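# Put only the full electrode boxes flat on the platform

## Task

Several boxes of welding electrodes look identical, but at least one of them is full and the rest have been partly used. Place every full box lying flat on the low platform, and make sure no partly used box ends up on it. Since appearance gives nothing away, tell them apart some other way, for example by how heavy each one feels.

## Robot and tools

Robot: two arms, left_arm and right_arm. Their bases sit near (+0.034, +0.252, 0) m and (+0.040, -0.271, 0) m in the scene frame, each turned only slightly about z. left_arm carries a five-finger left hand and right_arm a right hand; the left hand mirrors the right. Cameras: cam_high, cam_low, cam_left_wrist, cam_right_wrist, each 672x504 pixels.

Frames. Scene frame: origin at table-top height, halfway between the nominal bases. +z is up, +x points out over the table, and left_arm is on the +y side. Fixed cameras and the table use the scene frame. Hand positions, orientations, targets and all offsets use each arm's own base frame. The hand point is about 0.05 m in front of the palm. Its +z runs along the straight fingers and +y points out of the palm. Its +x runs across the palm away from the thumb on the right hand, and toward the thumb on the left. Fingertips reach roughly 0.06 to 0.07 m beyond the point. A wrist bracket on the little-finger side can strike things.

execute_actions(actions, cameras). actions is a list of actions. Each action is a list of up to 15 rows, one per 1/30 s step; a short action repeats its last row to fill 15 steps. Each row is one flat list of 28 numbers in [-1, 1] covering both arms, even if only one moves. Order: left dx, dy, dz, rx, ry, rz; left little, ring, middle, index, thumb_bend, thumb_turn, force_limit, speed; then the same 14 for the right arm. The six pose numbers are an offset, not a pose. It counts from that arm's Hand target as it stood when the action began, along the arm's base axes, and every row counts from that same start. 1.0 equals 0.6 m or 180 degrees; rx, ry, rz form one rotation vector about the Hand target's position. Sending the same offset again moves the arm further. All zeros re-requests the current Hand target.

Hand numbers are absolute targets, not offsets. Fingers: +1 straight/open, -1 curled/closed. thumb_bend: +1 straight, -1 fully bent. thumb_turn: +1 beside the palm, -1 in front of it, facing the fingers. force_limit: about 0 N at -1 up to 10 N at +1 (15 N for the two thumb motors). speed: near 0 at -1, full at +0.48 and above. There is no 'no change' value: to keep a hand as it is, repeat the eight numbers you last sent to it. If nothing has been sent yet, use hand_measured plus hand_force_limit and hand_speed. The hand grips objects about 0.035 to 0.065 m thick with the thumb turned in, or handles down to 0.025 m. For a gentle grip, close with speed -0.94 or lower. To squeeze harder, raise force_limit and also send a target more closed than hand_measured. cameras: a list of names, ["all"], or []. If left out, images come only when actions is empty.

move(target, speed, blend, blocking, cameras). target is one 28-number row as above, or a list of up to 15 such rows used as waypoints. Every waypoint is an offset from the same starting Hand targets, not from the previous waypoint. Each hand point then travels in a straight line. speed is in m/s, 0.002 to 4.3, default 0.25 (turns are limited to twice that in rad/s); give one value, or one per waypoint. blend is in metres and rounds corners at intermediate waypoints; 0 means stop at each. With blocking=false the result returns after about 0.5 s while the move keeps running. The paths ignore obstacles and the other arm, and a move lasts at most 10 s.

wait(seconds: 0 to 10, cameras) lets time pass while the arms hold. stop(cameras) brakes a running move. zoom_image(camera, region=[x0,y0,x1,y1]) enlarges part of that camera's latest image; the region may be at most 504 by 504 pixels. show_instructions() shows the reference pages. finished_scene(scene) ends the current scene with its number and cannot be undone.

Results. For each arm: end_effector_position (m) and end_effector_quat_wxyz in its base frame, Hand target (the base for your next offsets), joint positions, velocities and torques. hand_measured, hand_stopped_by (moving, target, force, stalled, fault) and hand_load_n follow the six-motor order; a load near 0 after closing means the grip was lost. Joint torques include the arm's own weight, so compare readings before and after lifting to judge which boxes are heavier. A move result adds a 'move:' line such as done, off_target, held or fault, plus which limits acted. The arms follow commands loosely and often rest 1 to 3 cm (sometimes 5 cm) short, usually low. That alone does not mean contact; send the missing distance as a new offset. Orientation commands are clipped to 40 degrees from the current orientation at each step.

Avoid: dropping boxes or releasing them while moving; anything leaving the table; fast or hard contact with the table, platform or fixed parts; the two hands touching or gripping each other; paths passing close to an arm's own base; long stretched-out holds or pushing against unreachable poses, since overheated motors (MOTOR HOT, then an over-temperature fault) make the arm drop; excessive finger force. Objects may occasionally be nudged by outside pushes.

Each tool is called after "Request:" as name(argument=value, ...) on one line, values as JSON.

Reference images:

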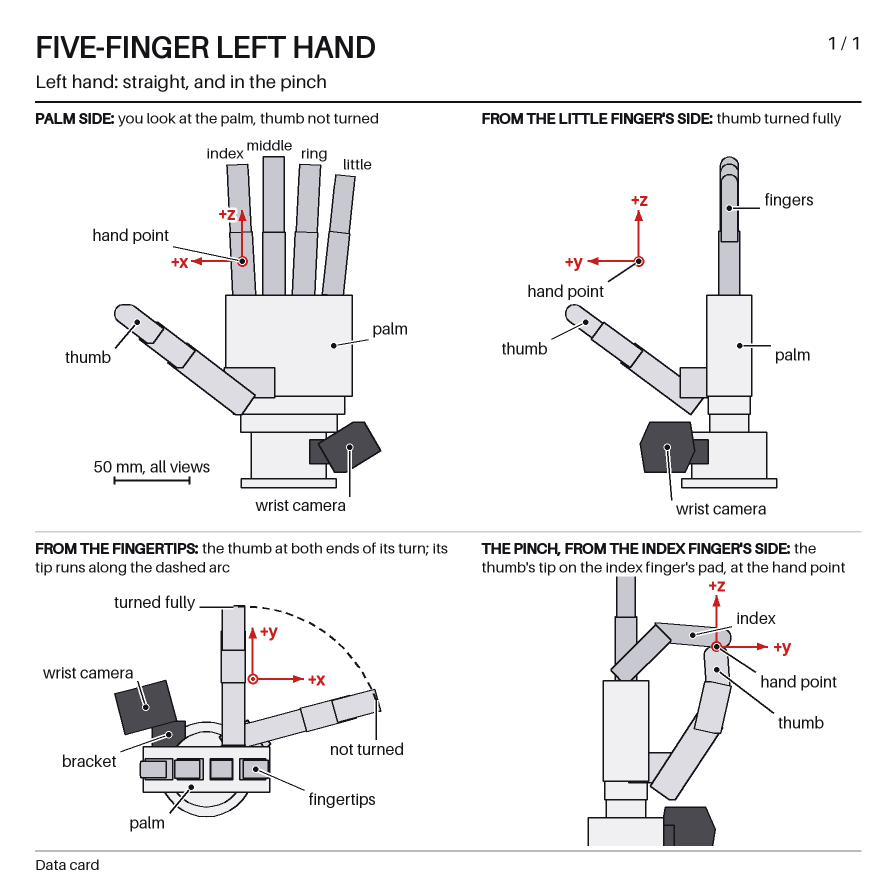

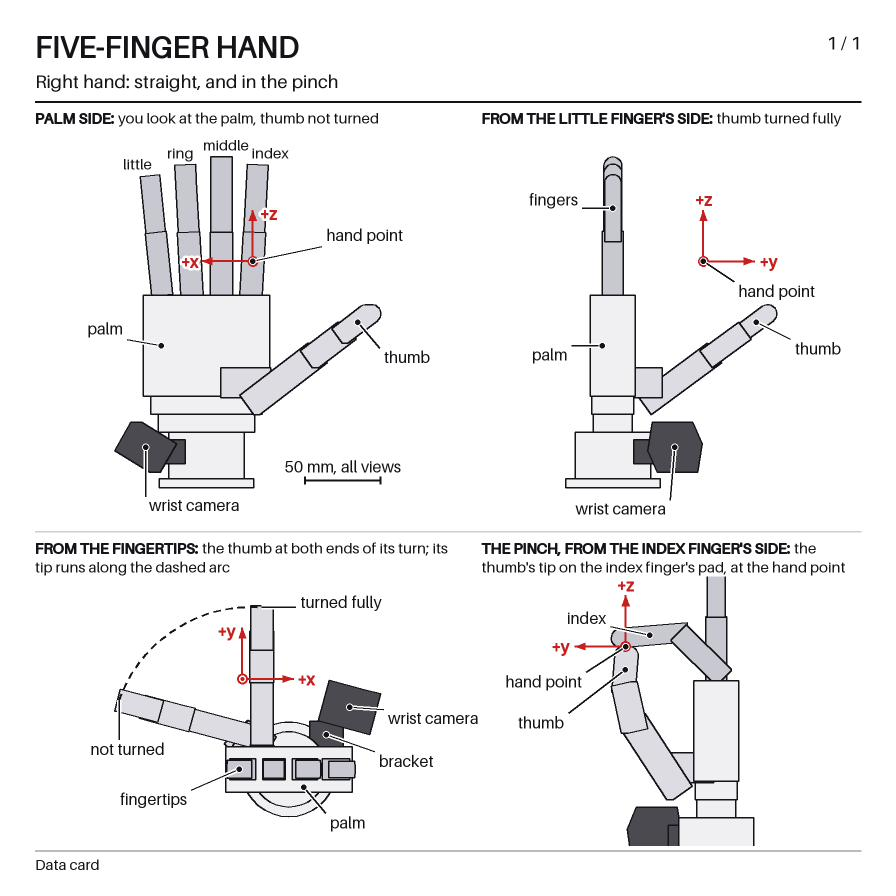

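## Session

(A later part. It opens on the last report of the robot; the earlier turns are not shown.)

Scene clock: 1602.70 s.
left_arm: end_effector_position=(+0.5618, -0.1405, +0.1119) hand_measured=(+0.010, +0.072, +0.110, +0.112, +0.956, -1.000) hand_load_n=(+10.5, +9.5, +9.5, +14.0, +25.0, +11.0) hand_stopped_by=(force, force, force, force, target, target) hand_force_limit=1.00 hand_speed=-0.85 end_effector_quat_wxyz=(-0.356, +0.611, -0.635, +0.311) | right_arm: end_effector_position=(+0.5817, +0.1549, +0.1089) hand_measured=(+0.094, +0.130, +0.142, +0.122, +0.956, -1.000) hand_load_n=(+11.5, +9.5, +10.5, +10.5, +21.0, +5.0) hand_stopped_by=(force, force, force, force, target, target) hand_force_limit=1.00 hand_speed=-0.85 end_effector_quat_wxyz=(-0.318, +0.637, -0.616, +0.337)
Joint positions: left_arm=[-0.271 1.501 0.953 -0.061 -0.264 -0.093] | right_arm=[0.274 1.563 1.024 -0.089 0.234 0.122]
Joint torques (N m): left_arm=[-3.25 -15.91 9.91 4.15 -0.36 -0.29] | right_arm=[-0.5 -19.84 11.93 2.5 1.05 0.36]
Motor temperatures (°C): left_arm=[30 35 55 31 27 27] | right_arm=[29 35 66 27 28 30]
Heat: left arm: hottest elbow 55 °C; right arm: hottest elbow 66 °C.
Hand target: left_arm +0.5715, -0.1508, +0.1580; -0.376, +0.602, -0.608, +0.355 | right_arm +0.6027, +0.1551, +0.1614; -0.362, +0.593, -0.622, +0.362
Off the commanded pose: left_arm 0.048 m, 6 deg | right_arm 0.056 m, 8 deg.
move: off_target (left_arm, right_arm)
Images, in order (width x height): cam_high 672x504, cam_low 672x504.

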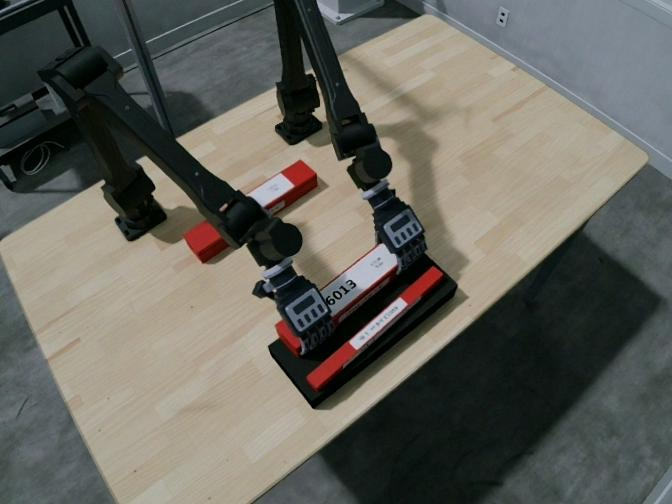

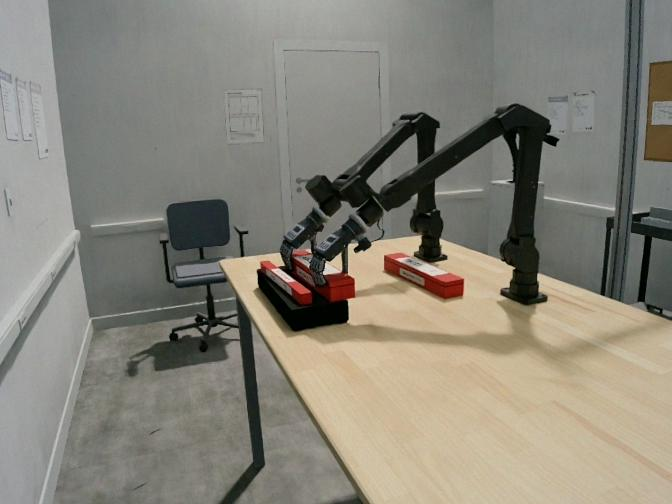

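Request:
move(target=[0.05,0,-0.01,0,0,0,-0.4,-0.4,-0.4,-0.4,0.95,-1,1,-0.85,0.05,0,-0.01,0,0,0,-0.4,-0.4,-0.4,-0.4,0.95,-1,1,-0.85], speed=0.04)

Scene clock: 1609.93 s.
left_arm: end_effector_position=(+0.5647, -0.1405, +0.1110) hand_measured=(+0.010, +0.072, +0.110, +0.112, +0.956, -1.000) hand_load_n=(+10.0, +8.5, +9.0, +13.0, +25.5, +10.5) hand_stopped_by=(force, force, force, force, target, target) hand_force_limit=1.00 hand_speed=-0.85 end_effector_quat_wxyz=(-0.356, +0.611, -0.635, +0.312) | right_arm: end_effector_position=(+0.5845, +0.1551, +0.1079) hand_measured=(+0.094, +0.130, +0.142, +0.122, +0.956, -1.000) hand_load_n=(+11.5, +9.0, +10.0, +9.5, +21.5, +5.0) hand_stopped_by=(force, force, force, force, target, target) hand_force_limit=1.00 hand_speed=-0.85 end_effector_quat_wxyz=(-0.318, +0.637, -0.616, +0.336)
Joint positions: left_arm=[-0.269 1.51 0.96 -0.059 -0.262 -0.093] | right_arm=[0.273 1.571 1.031 -0.087 0.232 0.122]
Joint torques (N m): left_arm=[-1.9 -11.58 15.08 4.52 0.11 -0.21] | right_arm=[-1.55 -15.09 17.16 2.65 0.6 0.28]
Motor temperatures (°C): left_arm=[30 35 54 31 27 27] | right_arm=[29 35 63 27 28 30]
Heat: left arm: hottest elbow 54 °C; right arm: hottest elbow 63 °C.
Hand target: left_arm +0.6015, -0.1509, +0.1519; -0.376, +0.602, -0.608, +0.355 | right_arm +0.6327, +0.1550, +0.1554; -0.362, +0.592, -0.622, +0.362
Off the commanded pose: left_arm 0.056 m, 6 deg | right_arm 0.068 m, 8 deg.
move: off_target (left_arm, right_arm)

Request:
move(target=[0.03,0,-0.005,0,0,0,-0.4,-0.4,-0.4,-0.4,0.95,-1,1,-0.85,0.03,0,-0.005,0,0,0,-0.4,-0.4,-0.4,-0.4,0.95,-1,1,-0.85], speed=0.03)

Scene clock: 1613.50 s.
left_arm: end_effector_position=(+0.5840, -0.1399, +0.1110) hand_measured=(+0.010, +0.072, +0.110, +0.112, +0.956, -1.000) hand_load_n=(+10.5, +9.0, +8.5, +13.0, +25.5, +9.5) hand_stopped_by=(force, force, force, force, target, target) hand_force_limit=1.00 hand_speed=-0.85 end_effector_quat_wxyz=(-0.357, +0.611, -0.634, +0.313) | right_arm: end_effector_position=(+0.6040, +0.1548, +0.1082) hand_measured=(+0.094, +0.130, +0.142, +0.122, +0.956, -1.000) hand_load_n=(+12.0, +9.5, +9.5, +9.0, +21.0, +3.5) hand_stopped_by=(force, force, force, force, target, target) hand_force_limit=1.00 hand_speed=-0.85 end_effector_quat_wxyz=(-0.321, +0.635, -0.616, +0.337)
Joint positions: left_arm=[-0.257 1.554 1.008 -0.059 -0.253 -0.087] | right_arm=[0.262 1.614 1.081 -0.087 0.223 0.116]
Joint torques (N m): left_arm=[-2.2 -12.04 14.8 4.66 0.11 -0.21] | right_arm=[-1.32 -15.56 17.02 2.61 0.62 0.29]
Motor temperatures (°C): left_arm=[30 35 54 31 27 27] | right_arm=[29 35 62 27 28 30]
Heat: left arm: hottest elbow 54 °C; right arm: hottest elbow 62 °C.
Hand target: left_arm +0.6195, -0.1508, +0.1488; -0.376, +0.602, -0.608, +0.355 | right_arm +0.6506, +0.1552, +0.1523; -0.362, +0.593, -0.622, +0.362
Off the commanded pose: left_arm 0.053 m, 6 deg | right_arm 0.064 m, 7 deg.
move: off_target (left_arm, right_arm)

Request:
move(target=[-0.03,0,-0.05,0,0,0,-0.4,-0.4,-0.4,-0.4,0.95,-1,1,-0.85,-0.03,0,-0.05,0,0,0,-0.4,-0.4,-0.4,-0.4,0.95,-1,1,-0.85], speed=0.03, cameras=["cam_high","cam_low"])

Request:
zoom_image(camera="cam_low", region=[240, 200, 380, 340])

Request:
zoom_image(camera="cam_high", region=[250, 200, 480, 420])

Scene clock: 1618.00 s.
left_arm: end_effector_position=(+0.5933, -0.1406, +0.1129) hand_measured=(+0.010, +0.072, +0.110, +0.112, +0.956, -1.000) hand_load_n=(+12.5, +9.5, +8.0, +11.0, +26.0, +6.0) hand_stopped_by=(force, force, force, force, target, target) hand_force_limit=1.00 hand_speed=-0.85 end_effector_quat_wxyz=(-0.371, +0.605, -0.620, +0.333) | right_arm: end_effector_position=(+0.6141, +0.1547, +0.1107) hand_measured=(+0.094, +0.130, +0.142, +0.122, +0.956, -1.000) hand_load_n=(+13.5, +9.5, +7.5, +6.5, +20.0, +0.5) hand_stopped_by=(force, force, force, force, target, target) hand_force_limit=1.00 hand_speed=-0.85 end_effector_quat_wxyz=(-0.340, +0.622, -0.611, +0.352)
Joint positions: left_arm=[-0.255 1.563 0.989 0.028 -0.256 -0.086] | right_arm=[0.259 1.623 1.068 -0.01 0.227 0.116]
Joint torques (N m): left_arm=[-3.14 -11.87 9.07 4.81 -0.11 -0.28] | right_arm=[-0.44 -15.33 11.1 3.04 0.8 0.34]
Motor temperatures (°C): left_arm=[30 35 53 31 27 27] | right_arm=[29 35 62 27 28 30]
Heat: left arm: hottest elbow 53 °C; right arm: hottest elbow 62 °C.
Hand target: left_arm +0.6016, -0.1507, +0.1189; -0.376, +0.602, -0.608, +0.355 | right_arm +0.6327, +0.1552, +0.1225; -0.362, +0.592, -0.622, +0.362
Off the commanded pose: left_arm 0.014 m, 3 deg | right_arm 0.022 m, 5 deg.
move: off_target (left_arm, right_arm)
Images, in order (width x height): cam_high 672x504, cam_low 672x504.

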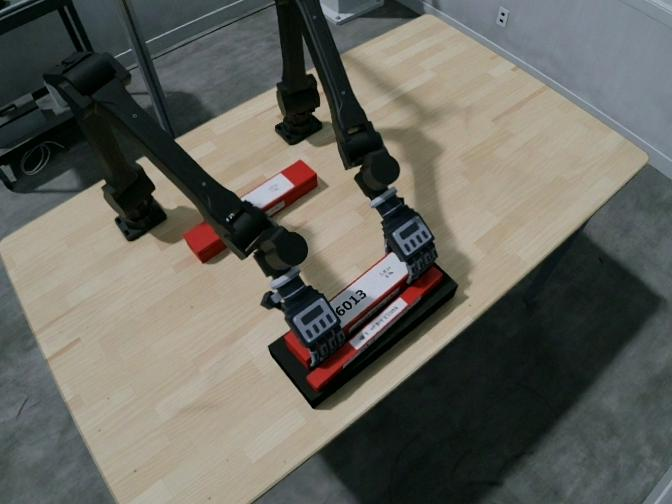

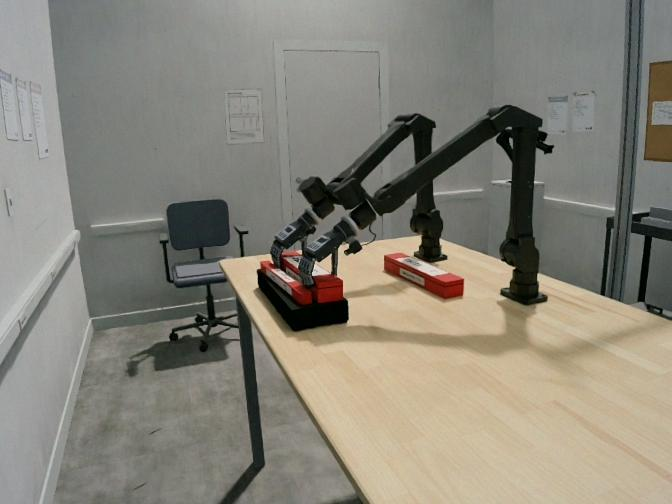

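Scaled by 3.600 from the camera's 672x504 image, which has a finer 960x720 frame.

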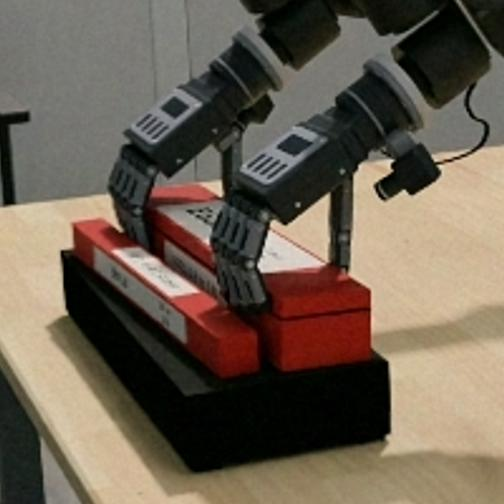

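Scaled by 2.191 from the camera's 672x504 image, which has a finer 960x720 frame.

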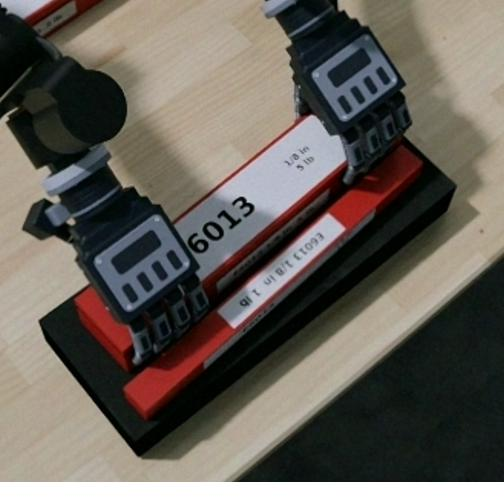

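Request:
move(target=[-0.033,0,-0.005,0,0,0,-0.4,-0.4,-0.4,-0.4,0.95,-1,1,-0.85,-0.05,0,-0.01,0,0,0,-0.4,-0.4,-0.4,-0.4,0.95,-1,1,-0.85], speed=0.03)

Scene clock: 1625.63 s.
left_arm: end_effector_position=(+0.5865, -0.1416, +0.1131) hand_measured=(+0.010, +0.072, +0.110, +0.112, +0.956, -1.000) hand_load_n=(+14.5, +10.0, +8.5, +11.0, +26.0, +4.5) hand_stopped_by=(force, force, force, force, target, target) hand_force_limit=1.00 hand_speed=-0.85 end_effector_quat_wxyz=(-0.380, +0.597, -0.618, +0.343) | right_arm: end_effector_position=(+0.6039, +0.1526, +0.1109) hand_measured=(+0.094, +0.130, +0.142, +0.122, +0.956, -1.000) hand_load_n=(+14.0, +9.5, +7.5, +7.0, +17.5, +3.5) hand_stopped_by=(force, force, force, force, target, target) hand_force_limit=1.00 hand_speed=-0.85 end_effector_quat_wxyz=(-0.353, +0.610, -0.610, +0.362)
Joint positions: left_arm=[-0.262 1.544 0.949 0.08 -0.259 -0.076] | right_arm=[0.263 1.593 1.006 0.059 0.241 0.125]
Joint torques (N m): left_arm=[-3.55 -12.92 7.51 3.26 -0.36 -0.43] | right_arm=[0.44 -16.79 8.42 1.73 0.82 0.32]
Motor temperatures (°C): left_arm=[30 34 52 31 27 27] | right_arm=[29 35 60 27 28 30]
Heat: left arm: hottest elbow 52 °C; right arm: hottest elbow 60 °C.
Hand target: left_arm +0.5817, -0.1509, +0.1159; -0.376, +0.602, -0.608, +0.355 | right_arm +0.6027, +0.1550, +0.1163; -0.362, +0.592, -0.622, +0.362
Off the commanded pose: left_arm 0.011 m, 2 deg | right_arm 0.006 m, 3 deg.
move: off_target (left_arm, right_arm)

Request:
move(target=[0.005,0,0,0,0,0,0.3,0.3,0.3,0.3,0.95,-1,1,-0.4,0,0,0,0,0,0,0.35,0.35,0.35,0.35,0.95,-1,1,-0.4], speed=0.03, cameras=["cam_high","cam_low"])

Request:
zoom_image(camera="cam_low", region=[240, 200, 380, 340])

Request:
zoom_image(camera="cam_high", region=[250, 200, 480, 420])

Scene clock: 1629.70 s.
left_arm: end_effector_position=(+0.5825, -0.1459, +0.1102) hand_measured=(+0.300, +0.300, +0.300, +0.300, +0.950, -1.000) hand_load_n=(+0.0, +0.0, +0.0, +0.0, +0.0, +0.0) hand_stopped_by=(target, target, target, target, target, target) hand_force_limit=1.00 hand_speed=-0.40 end_effector_quat_wxyz=(-0.374, +0.603, -0.614, +0.345) | right_arm: end_effector_position=(+0.6011, +0.1518, +0.1080) hand_measured=(+0.350, +0.350, +0.350, +0.350, +0.950, -1.000) hand_load_n=(+0.0, +0.0, +0.0, +0.0, +0.0, +0.0) hand_stopped_by=(target, target, target, target, target, target) hand_force_limit=1.00 hand_speed=-0.40 end_effector_quat_wxyz=(-0.352, +0.599, -0.623, +0.360)
Joint positions: left_arm=[-0.27 1.542 0.94 0.08 -0.262 -0.099] | right_arm=[0.265 1.591 0.996 0.059 0.256 0.158]
Joint torques (N m): left_arm=[-2.84 -12.28 8.95 3.21 -0.21 -0.18] | right_arm=[0.32 -16.67 9.22 1.69 0.21 0.02]
Motor temperatures (°C): left_arm=[30 34 51 31 27 27] | right_arm=[29 35 58 27 27 30]
Heat: left arm: hottest elbow 51 °C; right arm: hottest elbow 58 °C.
Hand target: left_arm +0.5847, -0.1508, +0.1159; -0.376, +0.602, -0.608, +0.355 | right_arm +0.6028, +0.1550, +0.1166; -0.362, +0.592, -0.622, +0.362
Off the commanded pose: left_arm 0.008 m, 1 deg | right_arm 0.009 m, 1 deg.
move: done
Images, in order (width x height): cam_high 672x504, cam_low 672x504.

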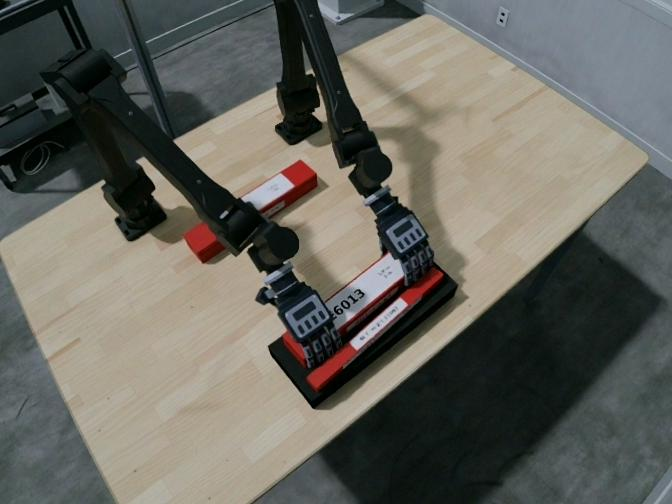

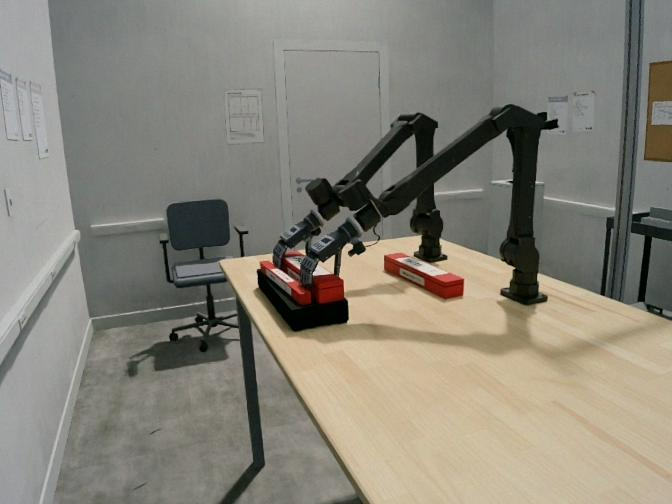

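Scaled by 3.600 from the camera's 672x504 image, which has a finer 960x720 frame.

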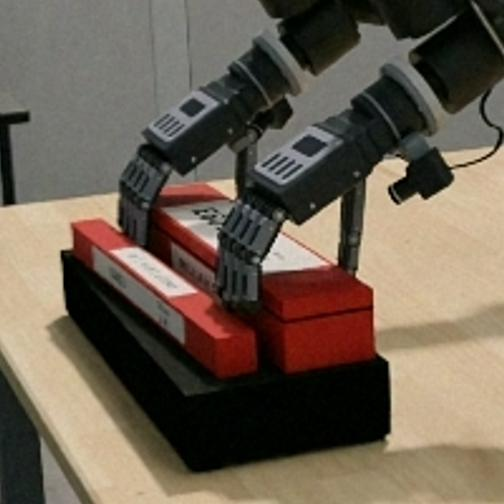

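Scaled by 2.191 from the camera's 672x504 image, which has a finer 960x720 frame.

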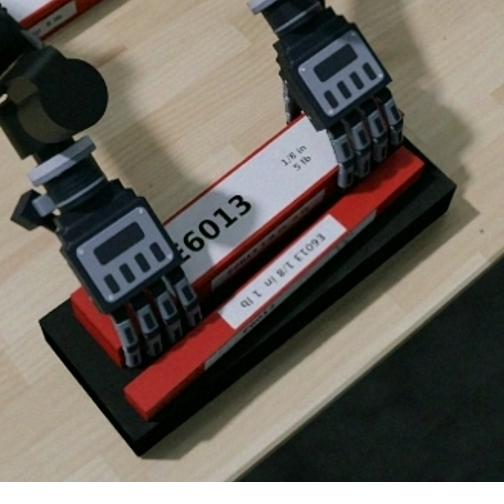

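Request:
move(target=[0,0.0,0.1,0,0,0,0.3,0.3,0.3,0.3,0.95,-1,1,-0.4,0,0,0.1,0,0,0,0.35,0.35,0.35,0.35,0.95,-1,1,-0.4], speed=0.05)

Scene clock: 1633.23 s.
left_arm: end_effector_position=(+0.5723, -0.1430, +0.1496) hand_measured=(+0.300, +0.300, +0.300, +0.300, +0.950, -1.000) hand_load_n=(+0.0, +0.0, +0.0, +0.0, +0.0, +0.0) hand_stopped_by=(target, target, target, target, target, target) hand_force_limit=1.00 hand_speed=-0.40 end_effector_quat_wxyz=(-0.370, +0.606, -0.617, +0.339) | right_arm: end_effector_position=(+0.5874, +0.1482, +0.1456) hand_measured=(+0.350, +0.350, +0.350, +0.350, +0.950, -1.000) hand_load_n=(+0.0, +0.0, +0.0, +0.0, +0.0, +0.0) hand_stopped_by=(target, target, target, target, target, target) hand_force_limit=1.00 hand_speed=-0.40 end_effector_quat_wxyz=(-0.341, +0.605, -0.626, +0.354)
Joint positions: left_arm=[-0.27 1.46 0.98 -0.059 -0.264 -0.103] | right_arm=[0.265 1.508 1.03 -0.086 0.256 0.159]
Joint torques (N m): left_arm=[-2.73 -11.93 13.67 1.8 -0.16 -0.17] | right_arm=[0.38 -15.85 14.2 0.92 0.22 0.01]
Motor temperatures (°C): left_arm=[30 34 50 31 27 27] | right_arm=[29 35 58 27 27 30]
Heat: left arm: hottest elbow 50 °C; right arm: hottest elbow 58 °C.
Hand target: left_arm +0.5848, -0.1508, +0.1760; -0.376, +0.602, -0.608, +0.355 | right_arm +0.6027, +0.1551, +0.1765; -0.362, +0.592, -0.622, +0.362
Off the commanded pose: left_arm 0.030 m, 2 deg | right_arm 0.035 m, 3 deg.
move: off_target (left_arm, right_arm)

Request:
move(target=[0.02,0.0,0.15,0,0,0,0.3,0.3,0.3,0.3,0.95,-1,1,-0.4,0.02,0,0.15,0,0,0,0.35,0.35,0.35,0.35,0.95,-1,1,-0.4], speed=0.08, cameras=["cam_high","cam_low"])

Request:
zoom_image(camera="cam_low", region=[240, 200, 380, 340])

Request:
zoom_image(camera="cam_high", region=[250, 200, 480, 420])

Scene clock: 1638.50 s.
left_arm: end_effector_position=(+0.5875, -0.1473, +0.2374) hand_measured=(+0.300, +0.300, +0.300, +0.300, +0.950, -1.000) hand_load_n=(+0.0, +0.0, +0.0, +0.0, +0.0, +0.0) hand_stopped_by=(target, target, target, target, target, target) hand_force_limit=1.00 hand_speed=-0.40 end_effector_quat_wxyz=(-0.370, +0.606, -0.617, +0.339) | right_arm: end_effector_position=(+0.6030, +0.1528, +0.2326) hand_measured=(+0.350, +0.350, +0.350, +0.350, +0.950, -1.000) hand_load_n=(+0.0, +0.0, +0.0, +0.0, +0.0, +0.0) hand_stopped_by=(target, target, target, target, target, target) hand_force_limit=1.00 hand_speed=-0.40 end_effector_quat_wxyz=(-0.341, +0.606, -0.626, +0.353)
Joint positions: left_arm=[-0.27 1.417 1.18 -0.303 -0.263 -0.103] | right_arm=[0.265 1.467 1.229 -0.327 0.254 0.159]
Joint torques (N m): left_arm=[-2.14 -12.1 14.65 1.85 0.06 -0.12] | right_arm=[-0.15 -16.15 15.28 0.94 0.06 -0.02]
Motor temperatures (°C): left_arm=[30 34 50 31 27 27] | right_arm=[29 35 58 27 27 30]
Heat: left arm: hottest elbow 50 °C; right arm: hottest elbow 58 °C.
Hand target: left_arm +0.5968, -0.1508, +0.2659; -0.376, +0.602, -0.608, +0.355 | right_arm +0.6148, +0.1550, +0.2663; -0.362, +0.592, -0.622, +0.362
Off the commanded pose: left_arm 0.030 m, 2 deg | right_arm 0.036 m, 3 deg.
move: off_target (left_arm, right_arm)
Images, in order (width x height): cam_high 672x504, cam_low 672x504.

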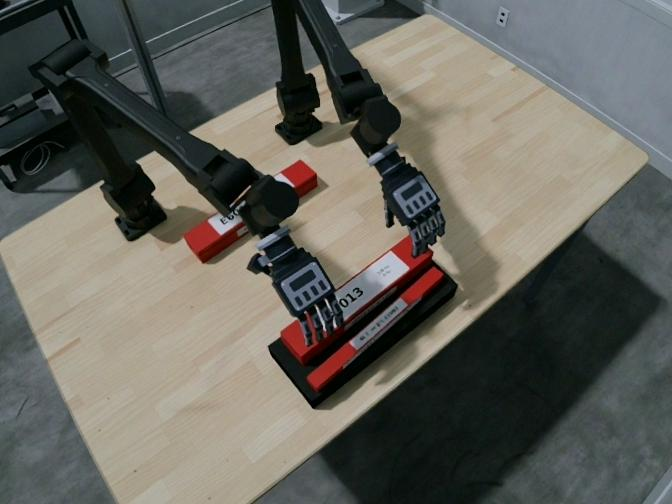

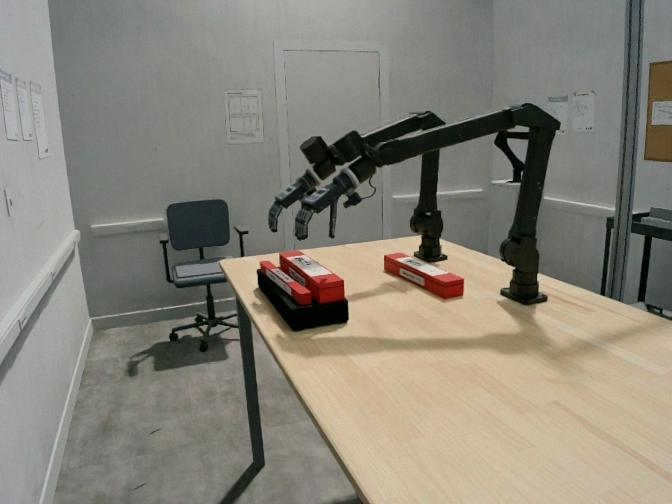

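Scaled by 3.600 from the camera's 672x504 image, which has a finer 960x720 frame.

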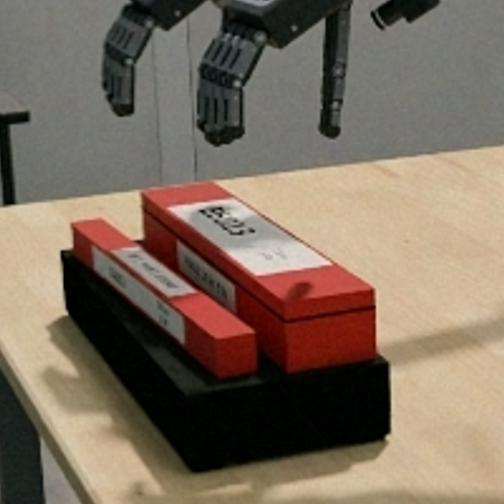

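Scaled by 2.191 from the camera's 672x504 image, which has a finer 960x720 frame.

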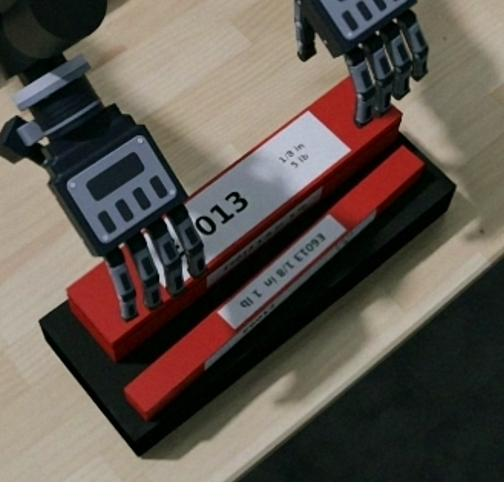

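Request:
move(target=[-0.3,0.0,0.1,0,0,0,0.3,0.3,0.3,0.3,0.95,-1,1,-0.4,-0.3,0,0.1,0,0,0,0.35,0.35,0.35,0.35,0.95,-1,1,-0.4], speed=0.15, cameras=["all"])

Request:
zoom_image(camera="cam_high", region=[250, 200, 480, 420])

Scene clock: 1644.83 s.
left_arm: end_effector_position=(+0.4192, -0.1496, +0.3341) hand_measured=(+0.300, +0.300, +0.300, +0.300, +0.950, -1.000) hand_load_n=(+0.0, +0.0, +0.0, +0.0, +0.0, +0.0) hand_stopped_by=(target, target, target, target, target, target) hand_force_limit=1.00 hand_speed=-0.40 end_effector_quat_wxyz=(-0.382, +0.598, -0.604, +0.363) | right_arm: end_effector_position=(+0.4361, +0.1526, +0.3302) hand_measured=(+0.350, +0.350, +0.350, +0.350, +0.950, -1.000) hand_load_n=(+0.0, +0.0, +0.0, +0.0, +0.0, +0.0) hand_stopped_by=(target, target, target, target, target, target) hand_force_limit=1.00 hand_speed=-0.40 end_effector_quat_wxyz=(-0.365, +0.591, -0.619, +0.367)
Joint positions: left_arm=[-0.425 0.94 1.03 -0.593 -0.396 -0.179] | right_arm=[0.405 0.991 1.058 -0.591 0.379 0.232]
Joint torques (N m): left_arm=[-2.61 -4.01 10.03 1.84 -0.28 -0.18] | right_arm=[0.56 -7.18 10.97 0.95 0.26 0.03]
Motor temperatures (°C): left_arm=[30 34 50 31 27 27] | right_arm=[29 35 57 27 27 30]
Heat: left arm: hottest elbow 50 °C; right arm: hottest elbow 57 °C.
Hand target: left_arm +0.4167, -0.1507, +0.3259; -0.376, +0.602, -0.608, +0.355 | right_arm +0.4347, +0.1551, +0.3263; -0.362, +0.593, -0.622, +0.362
Off the commanded pose: left_arm 0.009 m, 1 deg | right_arm 0.005 m, 1 deg.
move: done
camera_calibration:
cam_left_wrist: T_world_to_cam=[[0.384913, -0.300921, 0.872518, -0.504081], [-0.58289, -0.812226, -0.0229835, 0.126825], [0.715598, -0.499736, -0.48804, -0.0964179], [0, 0, 0, 1]] pos_world=[0.336949, -0.0968617, 0.395679]
cam_right_wrist: T_world_to_cam=[[-0.426742, -0.224305, -0.876115, 0.514647], [-0.488172, 0.872629, 0.0143691, 0.0811515], [0.761301, 0.433827, -0.481887, -0.126901], [0, 0, 0, 1]] pos_world=[0.355847, 0.0996758, 0.388572]

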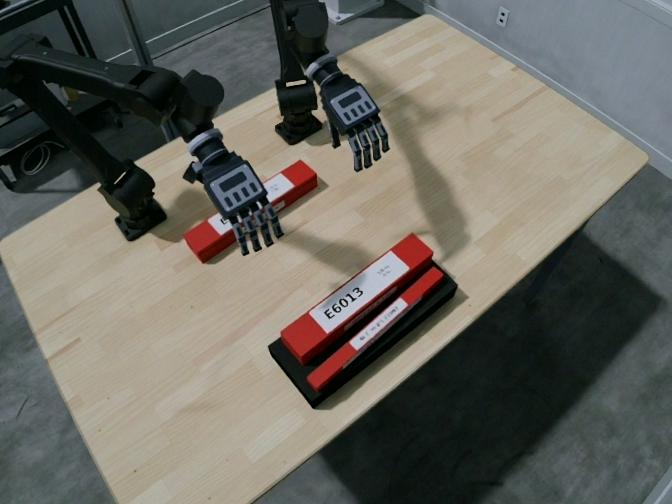

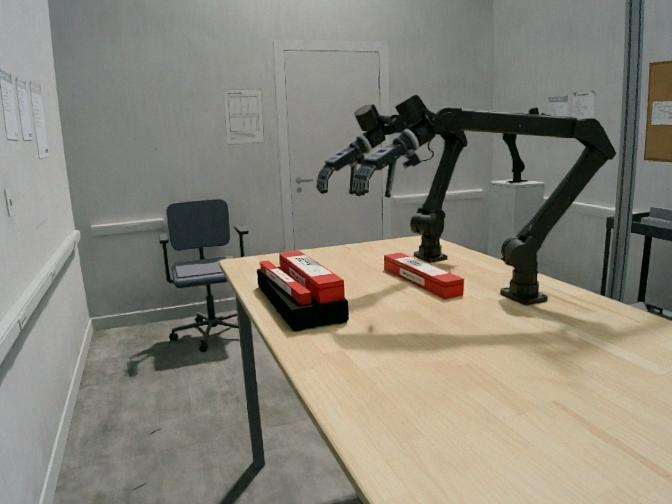

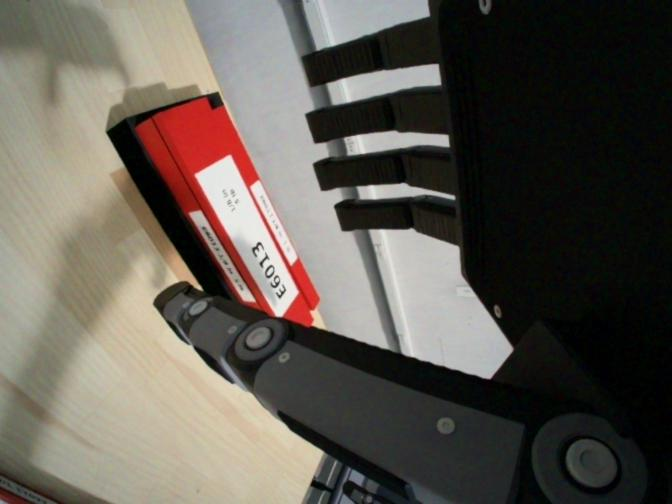

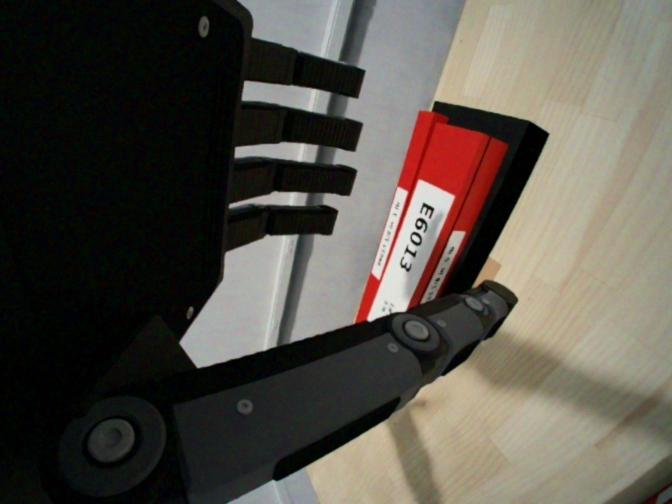

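Scaled by 2.191 from the camera's 672x504 image, which has a finer 960x720 frame.

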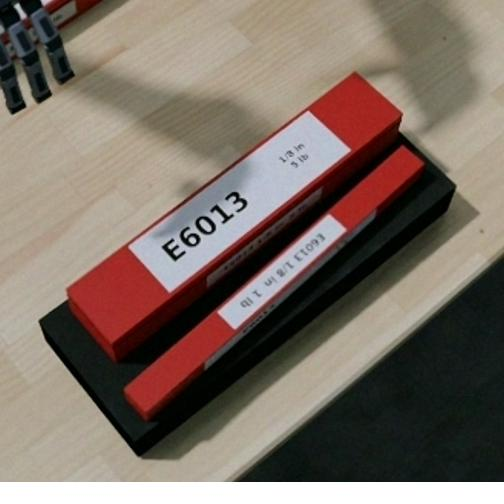

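Request:
zoom_image(camera="cam_left_wrist", region=[90, 70, 340, 330])

Request:
zoom_image(camera="cam_right_wrist", region=[340, 80, 570, 320])

Scaled by 1.938 from the camera's 672x504 image, which has a finer 960x720 frame.

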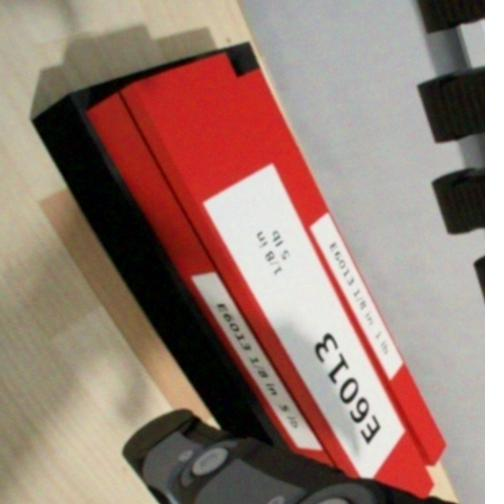

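Scaled by 2.100 from the camera's 672x504 image, which has a finer 960x720 frame.

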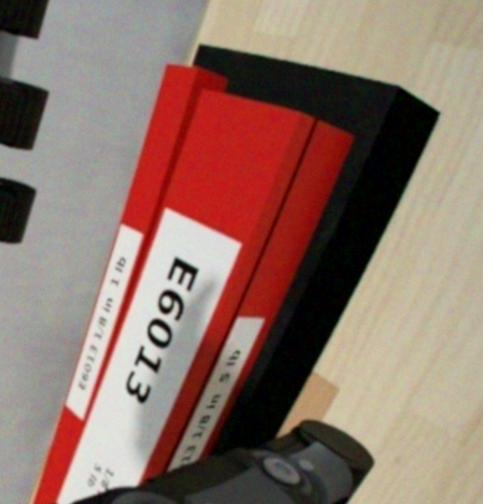

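Request:
finished_scene(scene=2)

The scene is finished: the task was done.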